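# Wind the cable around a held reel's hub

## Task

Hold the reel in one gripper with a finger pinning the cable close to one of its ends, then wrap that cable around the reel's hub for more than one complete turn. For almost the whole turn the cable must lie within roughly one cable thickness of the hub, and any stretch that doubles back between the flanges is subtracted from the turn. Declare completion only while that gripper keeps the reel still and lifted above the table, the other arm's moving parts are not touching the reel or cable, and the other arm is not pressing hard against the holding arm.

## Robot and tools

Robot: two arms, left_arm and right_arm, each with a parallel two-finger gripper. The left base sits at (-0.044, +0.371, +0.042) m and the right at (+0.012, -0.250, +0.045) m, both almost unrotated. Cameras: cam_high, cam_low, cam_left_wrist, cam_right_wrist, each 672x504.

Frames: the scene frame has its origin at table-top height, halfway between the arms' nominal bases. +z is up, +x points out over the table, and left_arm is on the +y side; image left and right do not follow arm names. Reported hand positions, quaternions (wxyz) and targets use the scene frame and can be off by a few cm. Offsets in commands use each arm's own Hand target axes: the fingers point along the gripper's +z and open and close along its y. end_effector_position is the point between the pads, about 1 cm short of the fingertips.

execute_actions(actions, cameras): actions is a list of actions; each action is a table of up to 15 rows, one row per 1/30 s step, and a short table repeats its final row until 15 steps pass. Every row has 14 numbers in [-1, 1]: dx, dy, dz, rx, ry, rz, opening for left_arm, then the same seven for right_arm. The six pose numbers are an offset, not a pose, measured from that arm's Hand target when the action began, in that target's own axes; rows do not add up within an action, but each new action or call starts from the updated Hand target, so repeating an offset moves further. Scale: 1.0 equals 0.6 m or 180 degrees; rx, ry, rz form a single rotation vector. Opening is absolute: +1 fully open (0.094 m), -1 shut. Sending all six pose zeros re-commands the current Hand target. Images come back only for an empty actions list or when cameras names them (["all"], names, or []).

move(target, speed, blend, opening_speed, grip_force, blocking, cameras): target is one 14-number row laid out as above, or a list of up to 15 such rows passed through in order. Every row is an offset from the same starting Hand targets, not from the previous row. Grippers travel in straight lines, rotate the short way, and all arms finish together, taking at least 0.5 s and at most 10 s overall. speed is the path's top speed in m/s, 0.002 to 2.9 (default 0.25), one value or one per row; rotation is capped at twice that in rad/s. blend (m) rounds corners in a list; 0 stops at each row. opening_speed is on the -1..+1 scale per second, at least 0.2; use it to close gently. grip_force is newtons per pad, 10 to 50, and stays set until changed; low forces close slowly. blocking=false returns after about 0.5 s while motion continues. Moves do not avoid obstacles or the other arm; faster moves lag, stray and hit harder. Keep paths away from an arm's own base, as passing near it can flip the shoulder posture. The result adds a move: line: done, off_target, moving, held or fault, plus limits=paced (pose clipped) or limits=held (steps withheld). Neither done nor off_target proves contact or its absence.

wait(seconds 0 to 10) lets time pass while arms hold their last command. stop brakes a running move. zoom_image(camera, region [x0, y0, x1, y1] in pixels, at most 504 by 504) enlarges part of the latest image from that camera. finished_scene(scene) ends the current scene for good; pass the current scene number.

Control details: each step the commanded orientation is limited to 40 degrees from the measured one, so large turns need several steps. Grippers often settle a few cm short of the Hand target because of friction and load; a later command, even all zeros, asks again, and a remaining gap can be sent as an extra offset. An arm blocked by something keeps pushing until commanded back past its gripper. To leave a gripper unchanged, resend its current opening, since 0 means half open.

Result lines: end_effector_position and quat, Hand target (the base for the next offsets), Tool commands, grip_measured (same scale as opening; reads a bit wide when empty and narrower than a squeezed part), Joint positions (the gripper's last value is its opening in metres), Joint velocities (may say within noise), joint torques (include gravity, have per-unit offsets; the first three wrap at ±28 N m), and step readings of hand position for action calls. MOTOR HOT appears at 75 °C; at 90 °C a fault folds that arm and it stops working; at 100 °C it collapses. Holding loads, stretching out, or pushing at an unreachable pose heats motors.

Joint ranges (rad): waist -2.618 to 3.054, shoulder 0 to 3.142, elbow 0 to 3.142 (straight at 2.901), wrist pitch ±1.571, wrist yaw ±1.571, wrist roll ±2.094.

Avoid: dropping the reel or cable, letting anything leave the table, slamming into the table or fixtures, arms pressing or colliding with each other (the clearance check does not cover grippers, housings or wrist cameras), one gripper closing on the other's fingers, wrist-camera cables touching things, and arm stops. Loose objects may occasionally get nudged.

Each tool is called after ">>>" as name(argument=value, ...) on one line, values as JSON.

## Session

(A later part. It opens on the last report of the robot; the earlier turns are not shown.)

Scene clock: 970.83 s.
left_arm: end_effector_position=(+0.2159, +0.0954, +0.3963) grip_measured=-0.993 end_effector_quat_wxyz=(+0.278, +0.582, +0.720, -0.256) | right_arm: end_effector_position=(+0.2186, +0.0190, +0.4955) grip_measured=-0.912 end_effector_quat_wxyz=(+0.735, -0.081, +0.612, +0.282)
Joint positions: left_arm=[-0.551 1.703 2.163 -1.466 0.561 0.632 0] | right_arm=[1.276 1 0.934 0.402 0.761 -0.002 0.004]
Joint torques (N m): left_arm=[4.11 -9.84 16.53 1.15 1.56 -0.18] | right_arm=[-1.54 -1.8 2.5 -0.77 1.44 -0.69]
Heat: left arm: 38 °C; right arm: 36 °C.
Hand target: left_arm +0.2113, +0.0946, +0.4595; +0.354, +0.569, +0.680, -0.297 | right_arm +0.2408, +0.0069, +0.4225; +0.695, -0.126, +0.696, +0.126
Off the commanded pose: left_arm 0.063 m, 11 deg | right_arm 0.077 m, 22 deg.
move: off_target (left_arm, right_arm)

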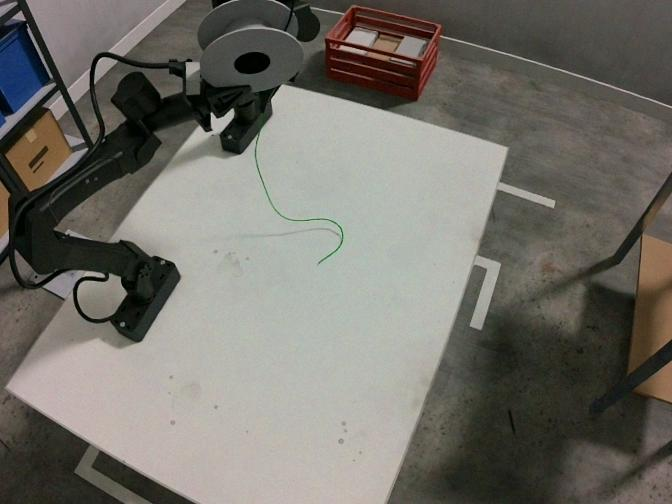

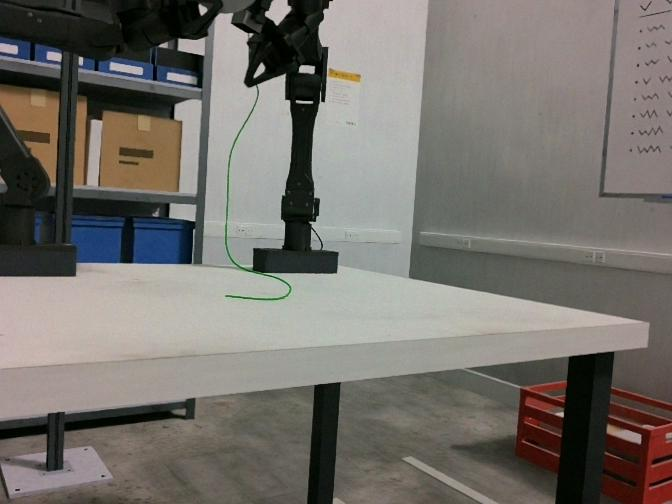

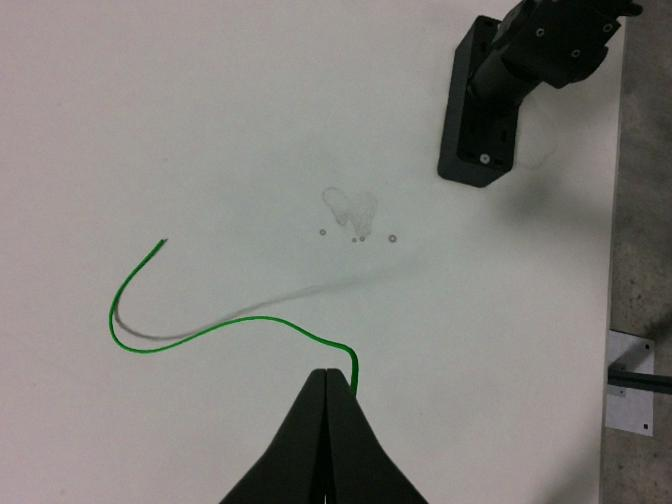

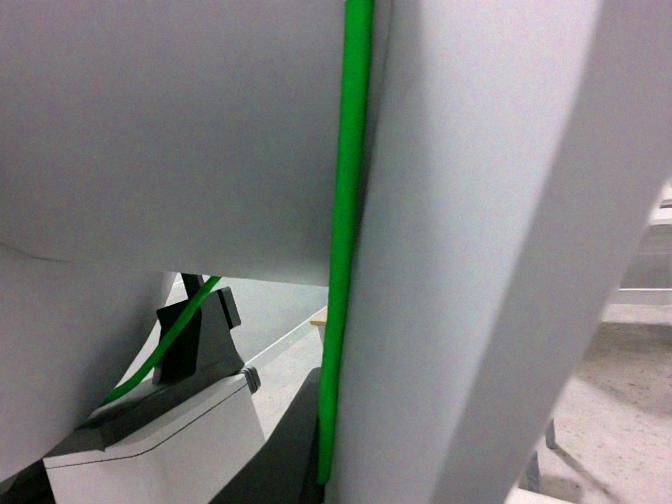

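>>> move(target=[0.24,-0.015,0.055,0,0,0,-1,0,0,0,0,0,0,-1], speed=0.1, cameras=["all"])

>>> zoom_image(camera="cam_low", region=[130, 0, 380, 320])

>>> zoom_image(camera="cam_high", region=[170, 20, 370, 240])

Scene clock: 978.00 s.
left_arm: end_effector_position=(+0.2017, +0.1450, +0.2967) grip_measured=-0.993 end_effector_quat_wxyz=(+0.313, +0.563, +0.711, -0.282) | right_arm: end_effector_position=(+0.2034, +0.0584, +0.4354) grip_measured=-0.916 end_effector_quat_wxyz=(+0.678, -0.220, +0.659, +0.240)
Joint positions: left_arm=[-0.378 1.332 1.316 -0.998 0.707 0.743 0] | right_arm=[1.309 1.027 0.932 0.14 0.659 -0.009 0.004]
Joint torques (N m): left_arm=[2.73 -9.18 7.51 0.94 1.11 0.25] | right_arm=[-2.56 -3.64 5.12 1.47 2.77 -0.03]
Heat: left arm: 38 °C; right arm: 35 °C.
Hand target: left_arm +0.1925, +0.1476, +0.3225; +0.354, +0.569, +0.680, -0.297 | right_arm +0.2408, +0.0069, +0.4226; +0.695, -0.126, +0.696, +0.125
Off the commanded pose: left_arm 0.027 m, 6 deg | right_arm 0.065 m, 18 deg.
move: off_target (left_arm, right_arm)

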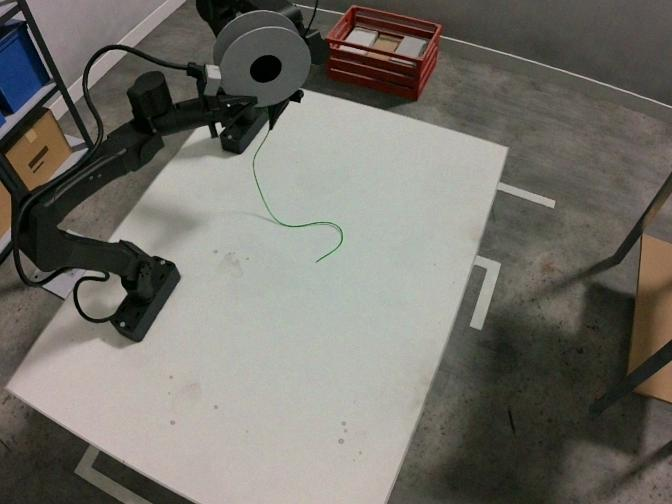

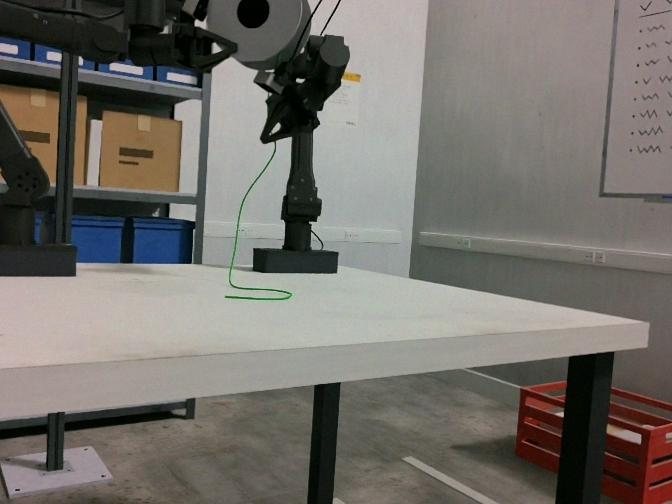

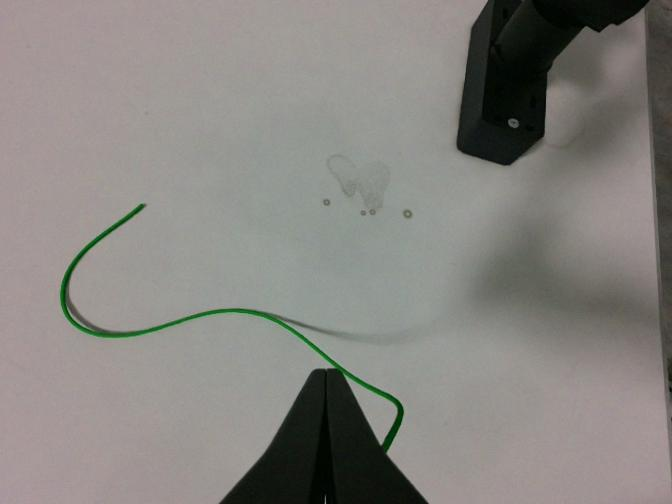

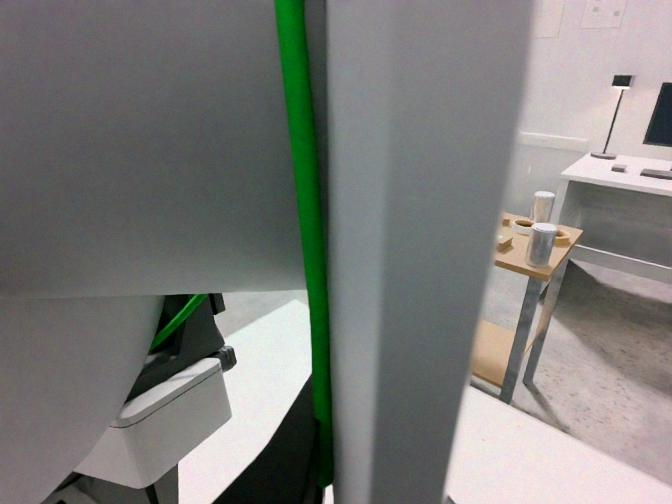

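Scaled by 1.575 from the camera's 672x504 image, which has a finer 960x720 frame.

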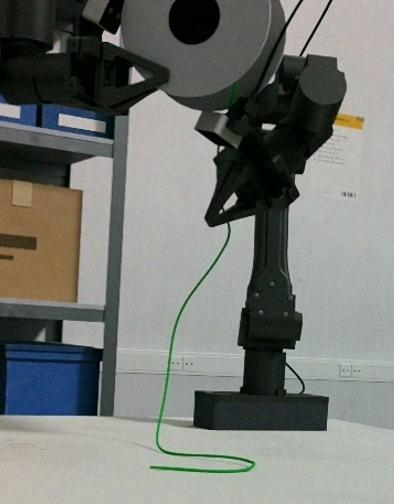

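Scaled by 2.291 from the camera's 672x504 image, which has a finer 960x720 frame.

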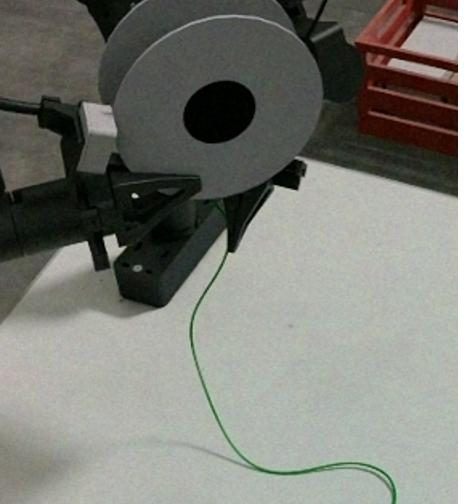

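>>> move(target=[0.0,-0.02,0.1,0,0,0,-1,0,0,0,0,0,0,-1], speed=0.1)

>>> move(target=[0,0,0,0,0,0,0,0,0,0,0,0,0,-1], opening_speed=1)

>>> move(target=[0.02,0.3,-0.3,0,0,0,0.2,0,0,0,0,0,0,-1], cameras=["all"])

>>> zoom_image(camera="cam_low", region=[130, 0, 380, 320])

Scene clock: 987.53 s.
left_arm: end_effector_position=(+0.1985, +0.0989, +0.2760) grip_measured=-0.993 end_effector_quat_wxyz=(+0.334, +0.553, +0.705, -0.291) | right_arm: end_effector_position=(+0.2128, +0.0455, +0.4239) grip_measured=-0.917 end_effector_quat_wxyz=(+0.677, -0.205, +0.679, +0.195)
Joint positions: left_arm=[-0.54 1.323 1.171 -0.698 0.629 0.537 0] | right_arm=[1.309 1.027 0.932 0.086 0.749 -0.008 0.004]
Joint torques (N m): left_arm=[-0.58 -7.43 7.17 1.19 0.51 0.28] | right_arm=[-3.03 -3.19 5.39 1.92 1.9 0.14]
Heat: left arm: 37 °C; right arm: 35 °C.
Hand target: left_arm +0.1893, +0.0970, +0.2882; +0.354, +0.569, +0.680, -0.297 | right_arm +0.2408, +0.0069, +0.4226; +0.695, -0.126, +0.696, +0.125
Off the commanded pose: left_arm 0.015 m, 4 deg | right_arm 0.048 m, 12 deg.
move: off_target (left_arm, right_arm)

Scene clock: 988.77 s.
left_arm: end_effector_position=(+0.1986, +0.0987, +0.2761) grip_measured=-0.003 end_effector_quat_wxyz=(+0.334, +0.553, +0.705, -0.291) | right_arm: end_effector_position=(+0.2128, +0.0455, +0.4239) grip_measured=-0.917 end_effector_quat_wxyz=(+0.677, -0.205, +0.679, +0.195)
Joint positions: left_arm=[-0.541 1.323 1.171 -0.697 0.628 0.536 0.047] | right_arm=[1.309 1.027 0.932 0.086 0.749 -0.007 0.004]
Joint torques (N m): left_arm=[-0.66 -7.31 7.23 1.16 0.55 0.27] | right_arm=[-2.99 -3.14 5.35 1.92 1.89 0.06]
Heat: left arm: 37 °C; right arm: 35 °C.
Hand target: left_arm +0.1893, +0.0970, +0.2882; +0.354, +0.569, +0.680, -0.297 | right_arm +0.2408, +0.0069, +0.4226; +0.695, -0.126, +0.696, +0.126
Off the commanded pose: left_arm 0.015 m, 4 deg | right_arm 0.048 m, 12 deg.
move: off_target (left_arm, right_arm)

Scene clock: 990.60 s.
left_arm: end_effector_position=(+0.3562, +0.2876, +0.3776) grip_measured=+0.197 end_effector_quat_wxyz=(+0.428, +0.545, +0.686, -0.224) | right_arm: end_effector_position=(+0.2388, +0.0130, +0.4134) grip_measured=-0.919 end_effector_quat_wxyz=(+0.686, -0.151, +0.703, +0.115)
Joint positions: left_arm=[0.171 1.877 2.166 -1.478 0.958 1.304 0.056] | right_arm=[1.261 1.033 0.923 0.057 0.896 -0.005 0.004]
Joint torques (N m): left_arm=[-0.31 -7.15 9.8 -0.41 0.78 0.07] | right_arm=[-0.57 -3.15 5.98 2.2 0.21 0.05]
Heat: left arm: 36 °C; right arm: 35 °C.
Hand target: left_arm +0.3396, +0.2805, +0.3812; +0.354, +0.569, +0.680, -0.298 | right_arm +0.2408, +0.0070, +0.4226; +0.695, -0.126, +0.696, +0.125
Off the commanded pose: left_arm 0.018 m, 12 deg | right_arm 0.011 m, 3 deg.
joint sent to its limit (left arm) — joint 4 (wrist pitch), lower limit. The joint targets are off in orientation, not in position.
move: off_target (left_arm, right_arm)

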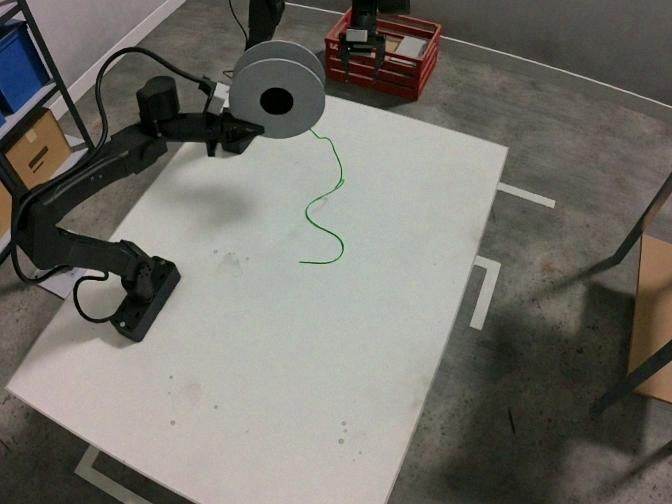

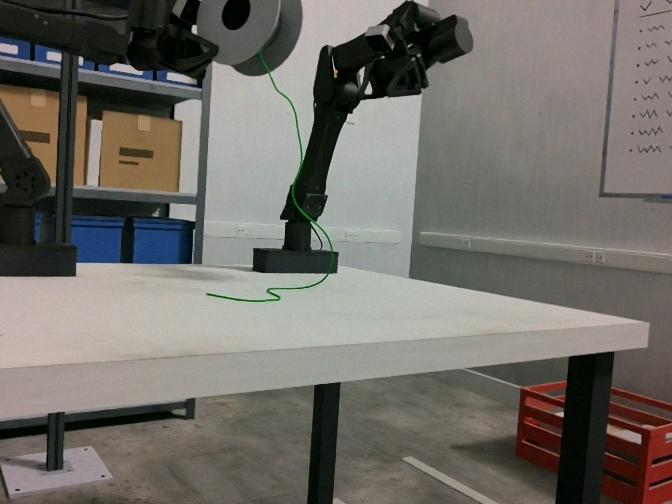

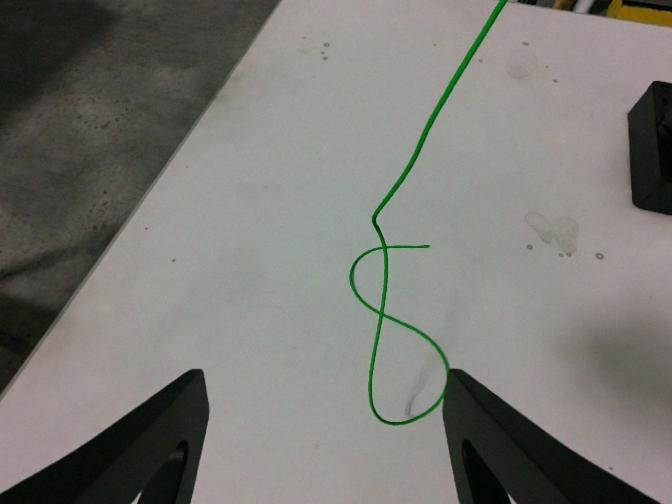

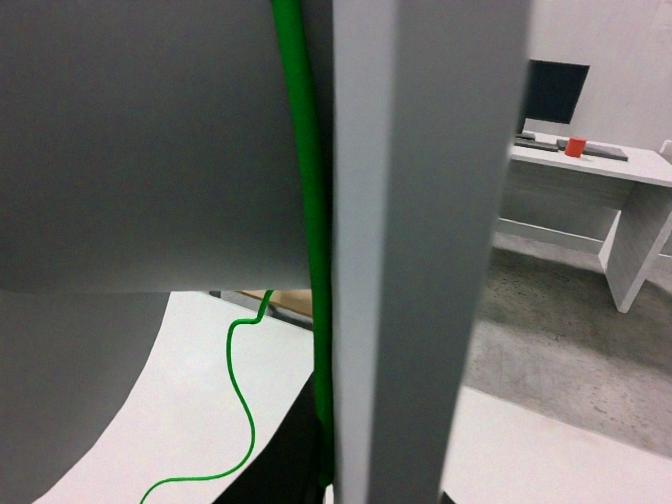

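Scaled by 1.575 from the camera's 672x504 image, which has a finer 960x720 frame.

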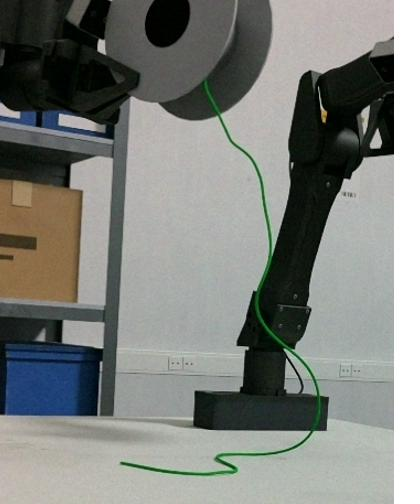

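>>> move(target=[0.333,0.059,0.21,0,0,0,0,0,0,0,0,0,0,-1], cameras=["cam_left_wrist","cam_low"])

Scene clock: 1007.73 s.
left_arm: end_effector_position=(+0.3750, +0.2977, +0.1453) grip_measured=+0.003 end_effector_quat_wxyz=(+0.351, +0.572, +0.682, -0.291) | right_arm: end_effector_position=(+0.2388, +0.0130, +0.4134) grip_measured=-0.919 end_effector_quat_wxyz=(+0.686, -0.151, +0.703, +0.115)
Joint positions: left_arm=[0.185 2.11 1.606 -1.06 0.946 1.568 0.047] | right_arm=[1.261 1.033 0.923 0.057 0.896 -0.005 0.004]
Joint torques (N m): left_arm=[0.58 -9.59 6.04 -0.04 0.59 0.09] | right_arm=[-0.57 -3.14 5.96 2.22 0.16 0.05]
Heat: left arm: 35 °C; right arm: 36 °C.
Hand target: left_arm +0.3723, +0.2976, +0.1451; +0.354, +0.569, +0.680, -0.297 | right_arm +0.2408, +0.0070, +0.4226; +0.695, -0.126, +0.696, +0.125
Off the commanded pose: left_arm 0.003 m, 1 deg | right_arm 0.011 m, 3 deg.
move: off_target (right_arm)
Images, in order (width x height): cam_low 672x504, cam_left_wrist 672x504.

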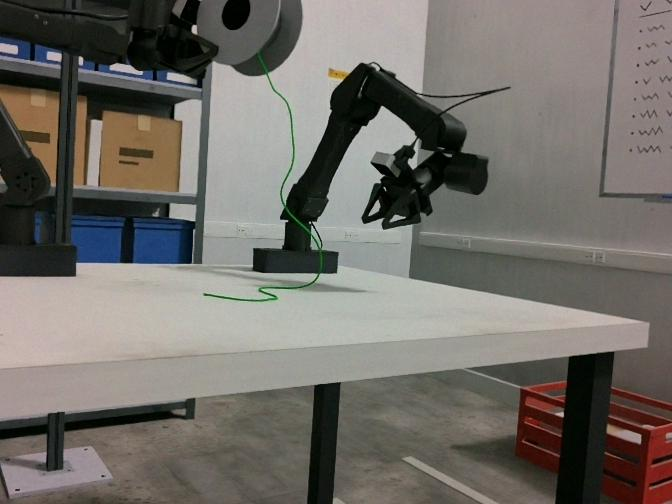

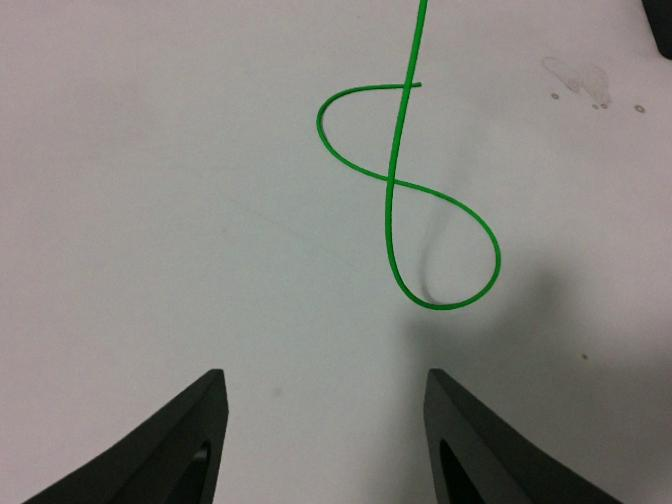

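>>> move(target=[0.045,-0.043,0.19,0,0,0,0,0,0,0,0,0,0,-1], speed=0.12, cameras=["cam_left_wrist"])

Scene clock: 1014.23 s.
left_arm: end_effector_position=(+0.3676, +0.2172, +0.0645) grip_measured=+0.003 end_effector_quat_wxyz=(+0.362, +0.576, +0.675, -0.285) | right_arm: end_effector_position=(+0.2388, +0.0130, +0.4134) grip_measured=-0.919 end_effector_quat_wxyz=(+0.686, -0.151, +0.703, +0.115)
Joint positions: left_arm=[-0.017 2.124 1.25 -0.391 0.923 1.234 0.047] | right_arm=[1.261 1.033 0.923 0.057 0.896 -0.005 0.004]
Joint torques (N m): left_arm=[0.05 -8.44 4.82 0.47 0.53 -0.05] | right_arm=[-0.57 -3.06 5.94 2.22 0.2 0.04]
Heat: left arm: 36 °C; right arm: 36 °C.
Hand target: left_arm +0.3604, +0.2161, +0.0579; +0.354, +0.569, +0.680, -0.298 | right_arm +0.2408, +0.0070, +0.4226; +0.695, -0.126, +0.696, +0.125
Off the commanded pose: left_arm 0.010 m, 2 deg | right_arm 0.011 m, 3 deg.
move: off_target (right_arm)
Images, in order (width x height): cam_left_wrist 672x504.

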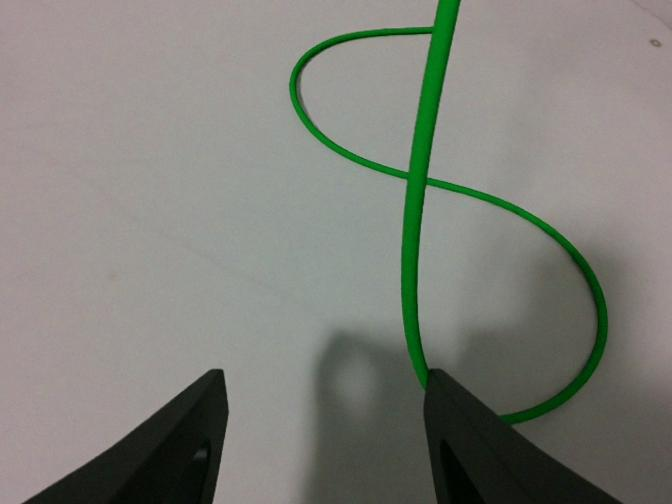

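>>> move(target=[-0.015,-0.035,0.03,0,0,0,0,0,0,0,0,0,0,-1], speed=0.08, cameras=["cam_left_wrist"])

>>> move(target=[0,0,0,0,0,0,-1,0,0,0,0,0,0,-1], opening_speed=0.8, cameras=["cam_left_wrist","cam_low"])

Scene clock: 1018.97 s.
left_arm: end_effector_position=(+0.3459, +0.1943, +0.0451) grip_measured=+0.003 end_effector_quat_wxyz=(+0.347, +0.570, +0.684, -0.296) | right_arm: end_effector_position=(+0.2388, +0.0130, +0.4134) grip_measured=-0.919 end_effector_quat_wxyz=(+0.686, -0.151, +0.703, +0.115)
Joint positions: left_arm=[-0.081 2.115 1.137 -0.249 0.903 1.131 0.047] | right_arm=[1.261 1.033 0.923 0.057 0.896 -0.005 0.004]
Joint torques (N m): left_arm=[-0.06 -11.33 4.67 0.51 0.51 -0.05] | right_arm=[-0.55 -3.02 6.04 2.21 0.17 0.06]
Heat: left arm: 36 °C; right arm: 36 °C.
Hand target: left_arm +0.3433, +0.1930, +0.0550; +0.354, +0.569, +0.680, -0.297 | right_arm +0.2408, +0.0070, +0.4226; +0.695, -0.126, +0.696, +0.125
Off the commanded pose: left_arm 0.010 m, 1 deg | right_arm 0.011 m, 3 deg.
move: off_target (right_arm)
Images, in order (width x height): cam_left_wrist 672x504.

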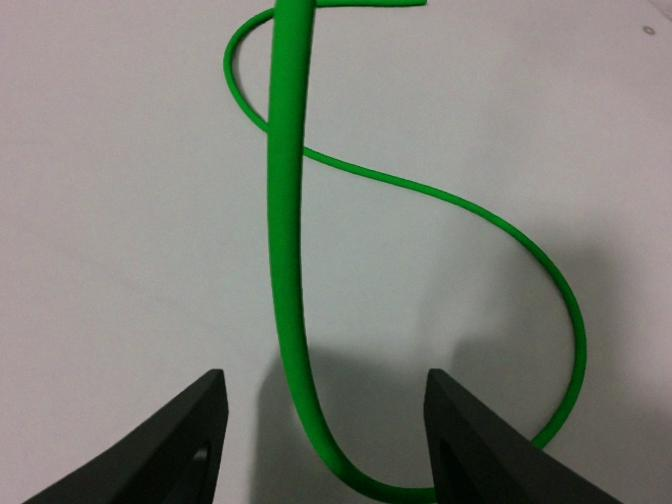

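Scene clock: 1020.43 s.
left_arm: end_effector_position=(+0.3460, +0.1944, +0.0451) grip_measured=-0.968 end_effector_quat_wxyz=(+0.347, +0.569, +0.684, -0.296) | right_arm: end_effector_position=(+0.2388, +0.0130, +0.4134) grip_measured=-0.919 end_effector_quat_wxyz=(+0.686, -0.151, +0.703, +0.115)
Joint positions: left_arm=[-0.081 2.115 1.137 -0.248 0.902 1.13 0.001] | right_arm=[1.261 1.033 0.923 0.057 0.896 -0.005 0.004]
Joint torques (N m): left_arm=[-0.1 -11.3 4.6 0.53 0.51 -0.05] | right_arm=[-0.59 -3.17 6.09 2.26 0.18 0.07]
Heat: left arm: 36 °C; right arm: 36 °C.
Hand target: left_arm +0.3432, +0.1930, +0.0550; +0.354, +0.569, +0.680, -0.297 | right_arm +0.2408, +0.0070, +0.4226; +0.695, -0.126, +0.696, +0.125
Off the commanded pose: left_arm 0.010 m, 1 deg | right_arm 0.011 m, 3 deg.
move: off_target (right_arm)
Images, in order (width x height): cam_low 672x504, cam_left_wrist 672x504.

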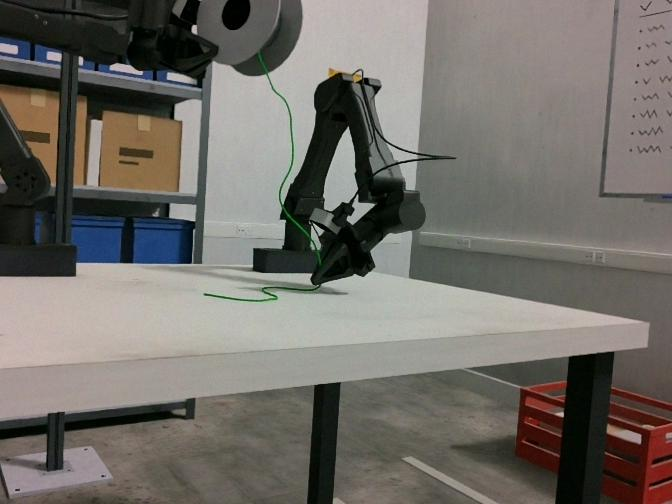

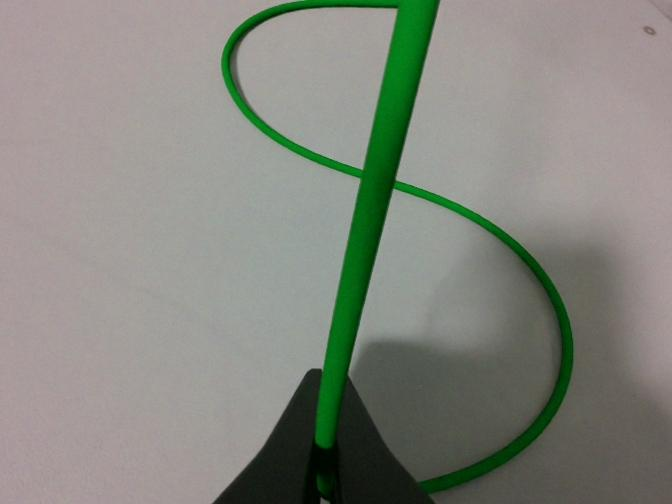

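>>> move(target=[[-0.187,-0.103,0.08,0,0,0,-1,0,0,0,0,0,0,-1],[-0.418,-0.433,0.034,0,0,0,-1,0,0,0,0,0,0,-1]], speed=0.12, blend=0.02, cameras=["all"])

>>> zoom_image(camera="cam_low", region=[130, 0, 380, 320])

>>> zoom_image(camera="cam_high", region=[170, 20, 370, 240])

Scene clock: 1048.33 s.
left_arm: end_effector_position=(+0.1150, -0.0085, +0.2299) grip_measured=-0.969 end_effector_quat_wxyz=(+0.341, +0.574, +0.684, -0.293) | right_arm: end_effector_position=(+0.2389, +0.0126, +0.4134) grip_measured=-0.919 end_effector_quat_wxyz=(+0.686, -0.150, +0.703, +0.114)
Joint positions: left_arm=[-1.043 1.373 0.981 -0.276 0.283 0.205 0.001] | right_arm=[1.261 1.033 0.923 0.057 0.899 -0.005 0.004]
Joint torques (N m): left_arm=[-0.25 -6.34 12.3 1.06 -0.01 -0.1] | right_arm=[-0.54 -3.17 6.11 2.23 0.17 0.06]
Heat: left arm: 39 °C; right arm: 36 °C.
Hand target: left_arm +0.1156, -0.0102, +0.2493; +0.354, +0.569, +0.680, -0.298 | right_arm +0.2408, +0.0070, +0.4226; +0.695, -0.126, +0.696, +0.125
Off the commanded pose: left_arm 0.020 m, 2 deg | right_arm 0.011 m, 3 deg.
move: off_target (left_arm, right_arm)

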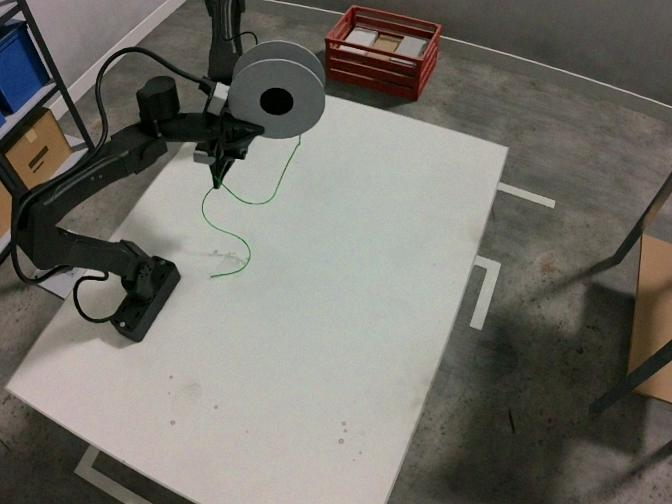

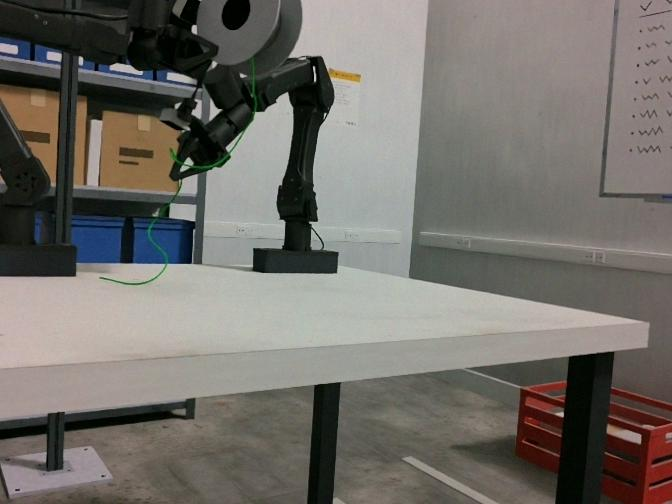

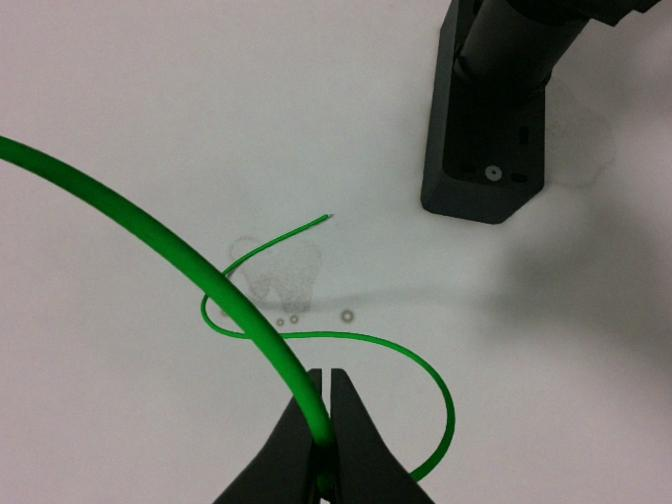

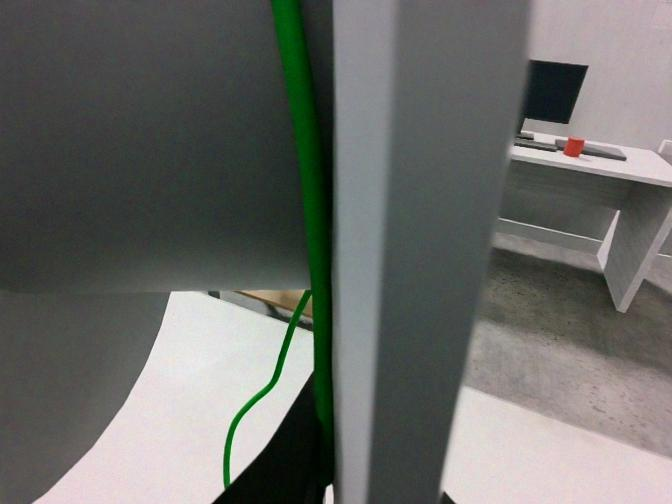

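Scaled by 1.575 from the camera's 672x504 image, which has a finer 960x720 frame.

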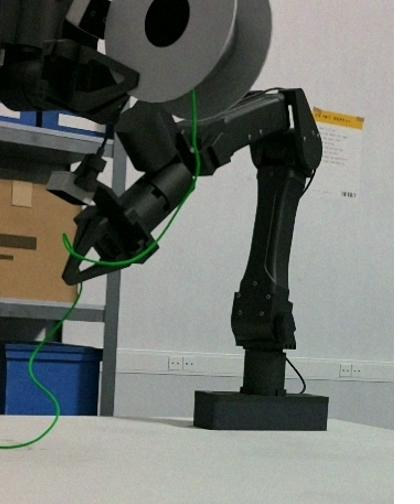

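Scaled by 2.291 from the camera's 672x504 image, which has a finer 960x720 frame.

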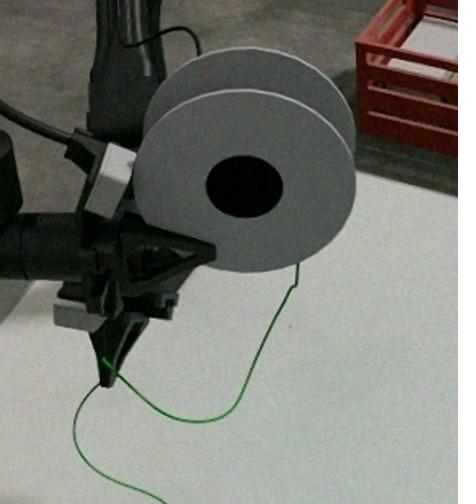

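>>> move(target=[[-0.027,-0.003,-0.31,0,0,0,-1,0,0,0,0,0,0,-1],[-0.283,0.052,-0.495,0,-0.15,0,-1,0,0,0,0,0,0,-1]], speed=0.15, blend=0.02, cameras=["all"])

>>> zoom_image(camera="cam_high", region=[170, 0, 370, 220])

Scene clock: 1067.87 s.
left_arm: end_effector_position=(+0.1262, +0.1396, +0.5454) grip_measured=-0.969 end_effector_quat_wxyz=(+0.491, +0.478, +0.597, -0.417) | right_arm: end_effector_position=(+0.2389, +0.0126, +0.4134) grip_measured=-0.919 end_effector_quat_wxyz=(+0.686, -0.150, +0.703, +0.114)
Joint positions: left_arm=[-0.391 1.175 1.805 -0.929 0.958 0.218 0.001] | right_arm=[1.261 1.033 0.923 0.057 0.899 -0.005 0.004]
Joint torques (N m): left_arm=[0.31 -1.31 8.75 1.47 0.43 -0.07] | right_arm=[-0.61 -3.12 6.02 2.22 0.17 0.07]
Heat: left arm: 36 °C; right arm: 36 °C.
Hand target: left_arm +0.1211, +0.1394, +0.5584; +0.503, +0.484, +0.578, -0.422 | right_arm +0.2408, +0.0070, +0.4226; +0.695, -0.126, +0.696, +0.125
Off the commanded pose: left_arm 0.014 m, 3 deg | right_arm 0.011 m, 3 deg.
move: off_target (left_arm, right_arm)

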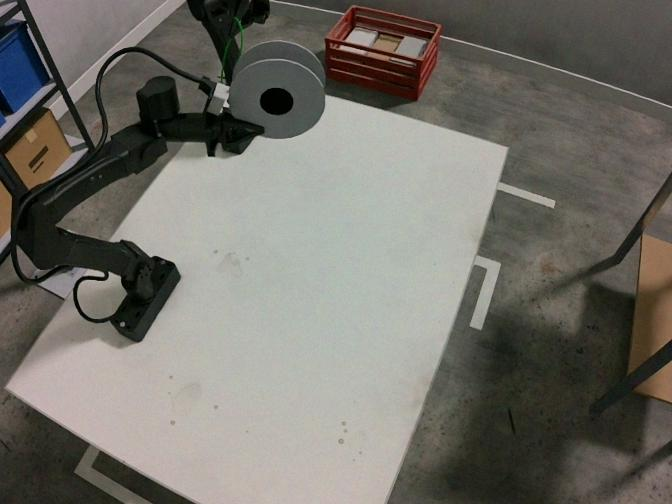

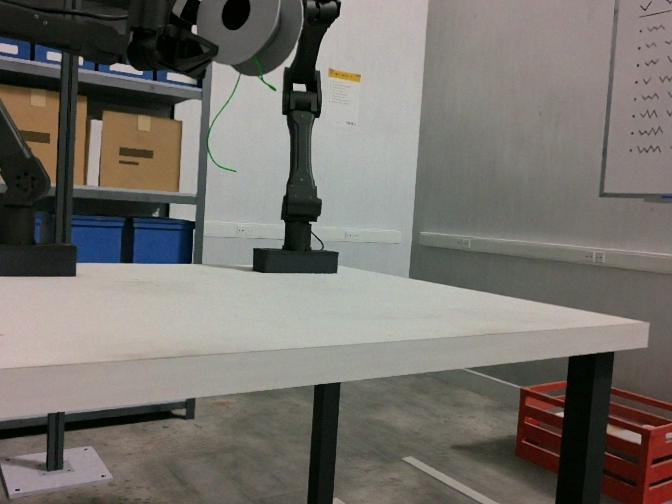

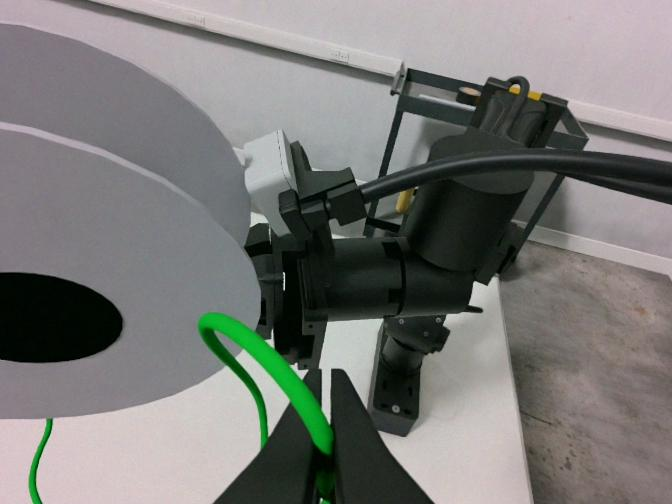

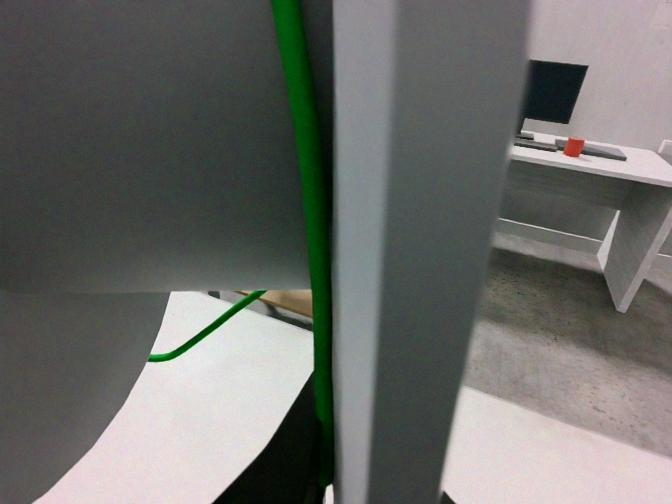

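Scaled by 2.291 from the camera's 672x504 image, which has a finer 960x720 frame.

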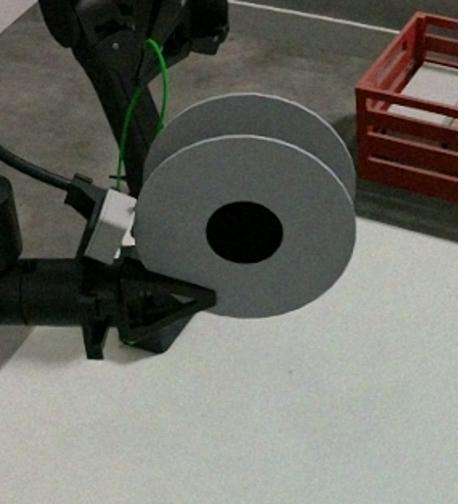

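>>> move(target=[-0.229,-0.098,-0.05,0,0,0,-1,0,0,0,0,0,0,-1], speed=0.1, cameras=["all"])

>>> zoom_image(camera="cam_low", region=[130, 0, 380, 200])

Scene clock: 1086.33 s.
left_arm: end_effector_position=(+0.0701, +0.1356, +0.6847) grip_measured=-0.969 end_effector_quat_wxyz=(+0.541, +0.437, +0.542, -0.471) | right_arm: end_effector_position=(+0.2389, +0.0126, +0.4134) grip_measured=-0.919 end_effector_quat_wxyz=(+0.686, -0.150, +0.703, +0.114)
Joint positions: left_arm=[-0.608 1.567 2.852 -1.241 0.778 -0.068 0.001] | right_arm=[1.261 1.033 0.923 0.057 0.899 -0.005 0.004]
Joint torques (N m): left_arm=[-0.61 -2.36 3.77 1.69 -0.05 -0.08] | right_arm=[-0.65 -3.03 6 2.24 0.12 0.05]
Heat: left arm: 34 °C; right arm: 36 °C.
Hand target: left_arm +0.0616, +0.1397, +0.6987; +0.503, +0.484, +0.578, -0.422 | right_arm +0.2408, +0.0070, +0.4226; +0.695, -0.126, +0.696, +0.125
Off the commanded pose: left_arm 0.017 m, 10 deg | right_arm 0.011 m, 3 deg.
elbow stopped short (left arm): the move would have taken joint 3 (elbow) straighter than the controller allows.
move: off_target (left_arm, right_arm)

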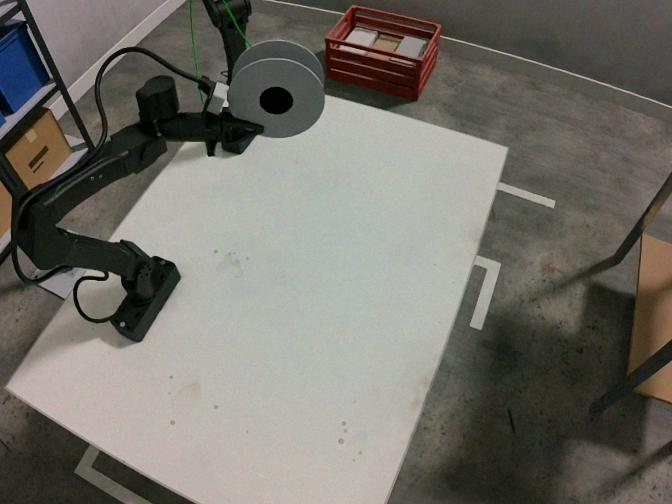

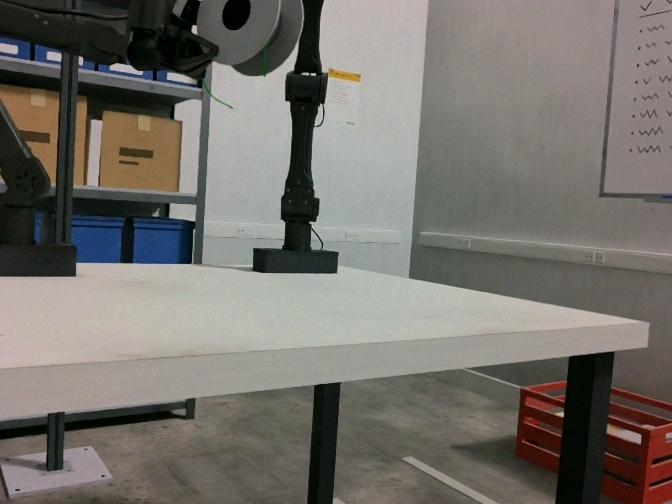

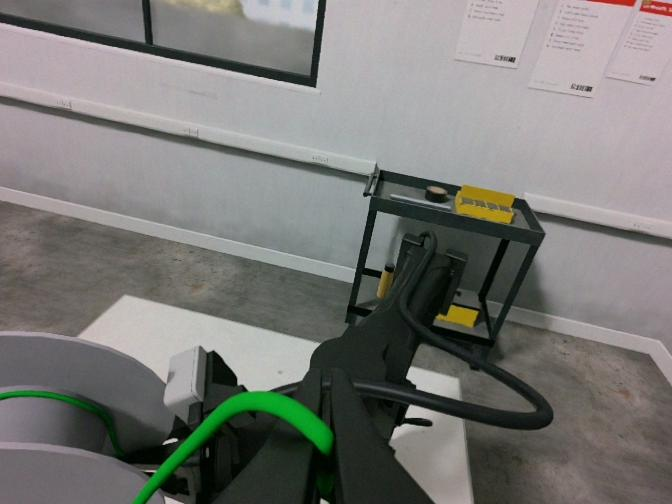

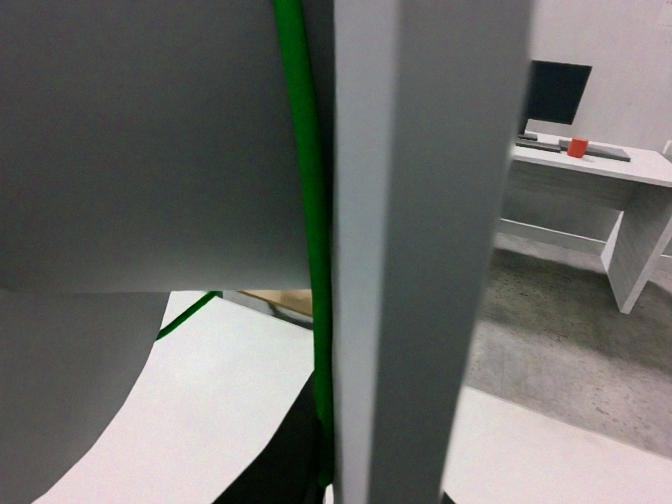

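Scaled by 2.016 from the camera's 672x504 image, which has a finer 960x720 frame.

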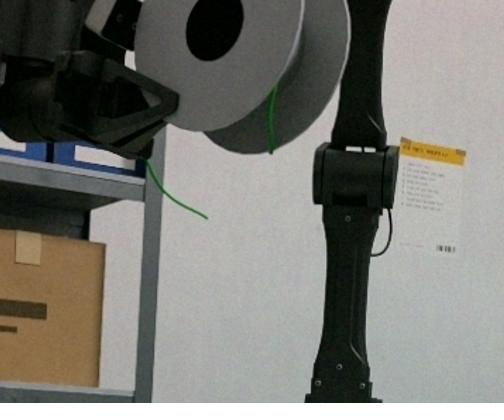

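>>> move(target=[0,0,0,0,0,0,-1,0,0,0.13,0,0,0,-1], speed=0.06, cameras=["all"])

>>> zoom_image(camera="cam_low", region=[130, 0, 380, 200])

>>> zoom_image(camera="cam_high", region=[170, 0, 370, 160])

Scene clock: 1094.37 s.
left_arm: end_effector_position=(+0.0769, +0.1369, +0.6834) grip_measured=-0.969 end_effector_quat_wxyz=(+0.547, +0.425, +0.553, -0.462) | right_arm: end_effector_position=(+0.3056, +0.0394, +0.4162) grip_measured=-0.919 end_effector_quat_wxyz=(+0.692, -0.140, +0.695, +0.136)
Joint positions: left_arm=[-0.608 1.567 2.852 -1.249 0.739 -0.07 0.001] | right_arm=[1.031 1.229 1.011 0.211 0.651 -0.001 0.004]
Joint torques (N m): left_arm=[-0.92 -2.58 3.75 1.76 0.28 0.01] | right_arm=[-1.57 -3.12 8.69 1.77 0.18 -0.02]
Heat: left arm: 33 °C; right arm: 36 °C.
Hand target: left_arm +0.0616, +0.1397, +0.6987; +0.503, +0.484, +0.578, -0.422 | right_arm +0.3138, +0.0343, +0.4225; +0.695, -0.126, +0.696, +0.126
Off the commanded pose: left_arm 0.022 m, 10 deg | right_arm 0.012 m, 2 deg.
elbow stopped short (left arm): the move would have taken joint 3 (elbow) straighter than the controller allows.
move: off_target (left_arm, right_arm)

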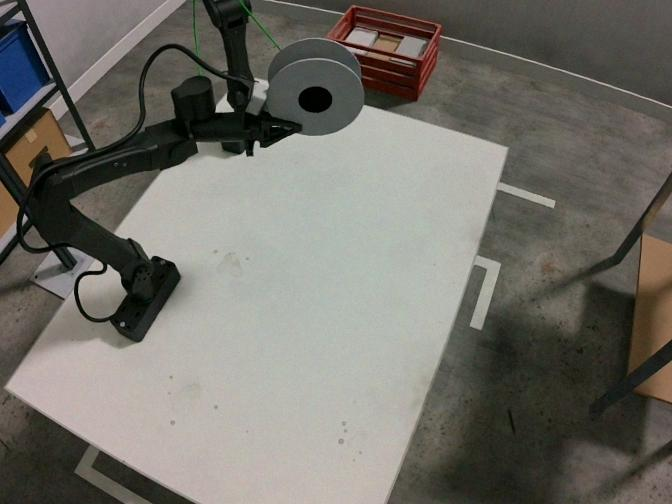

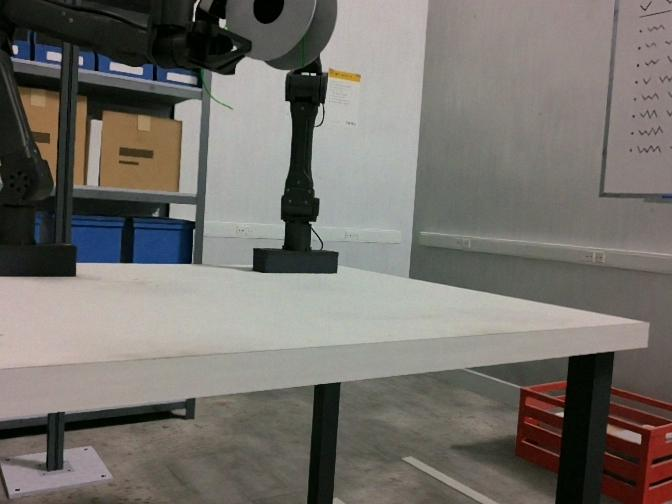

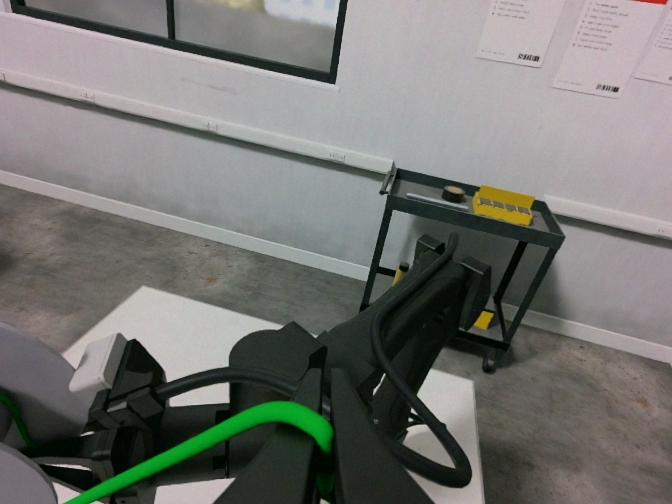

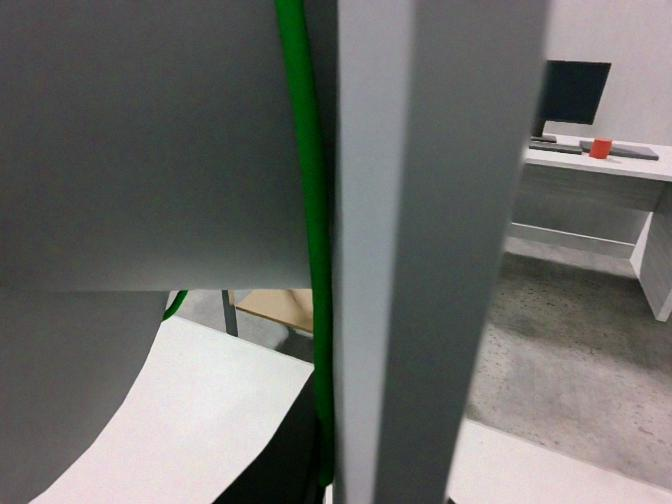

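Scaled by 2.016 from the camera's 672x504 image, which has a finer 960x720 frame.

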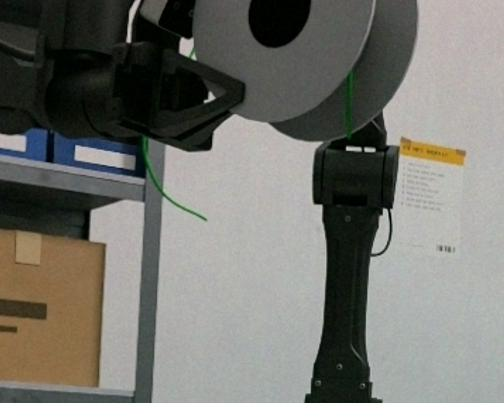

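Scaled by 2.520 from the camera's 672x504 image, which has a finer 960x720 frame.

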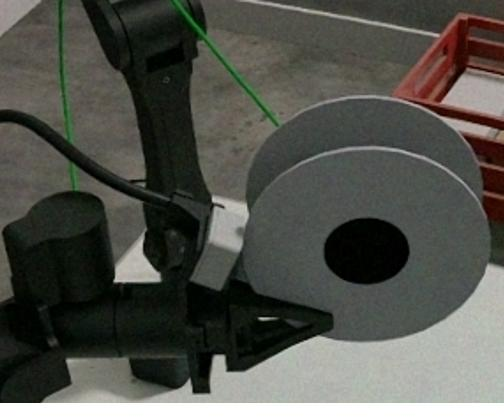

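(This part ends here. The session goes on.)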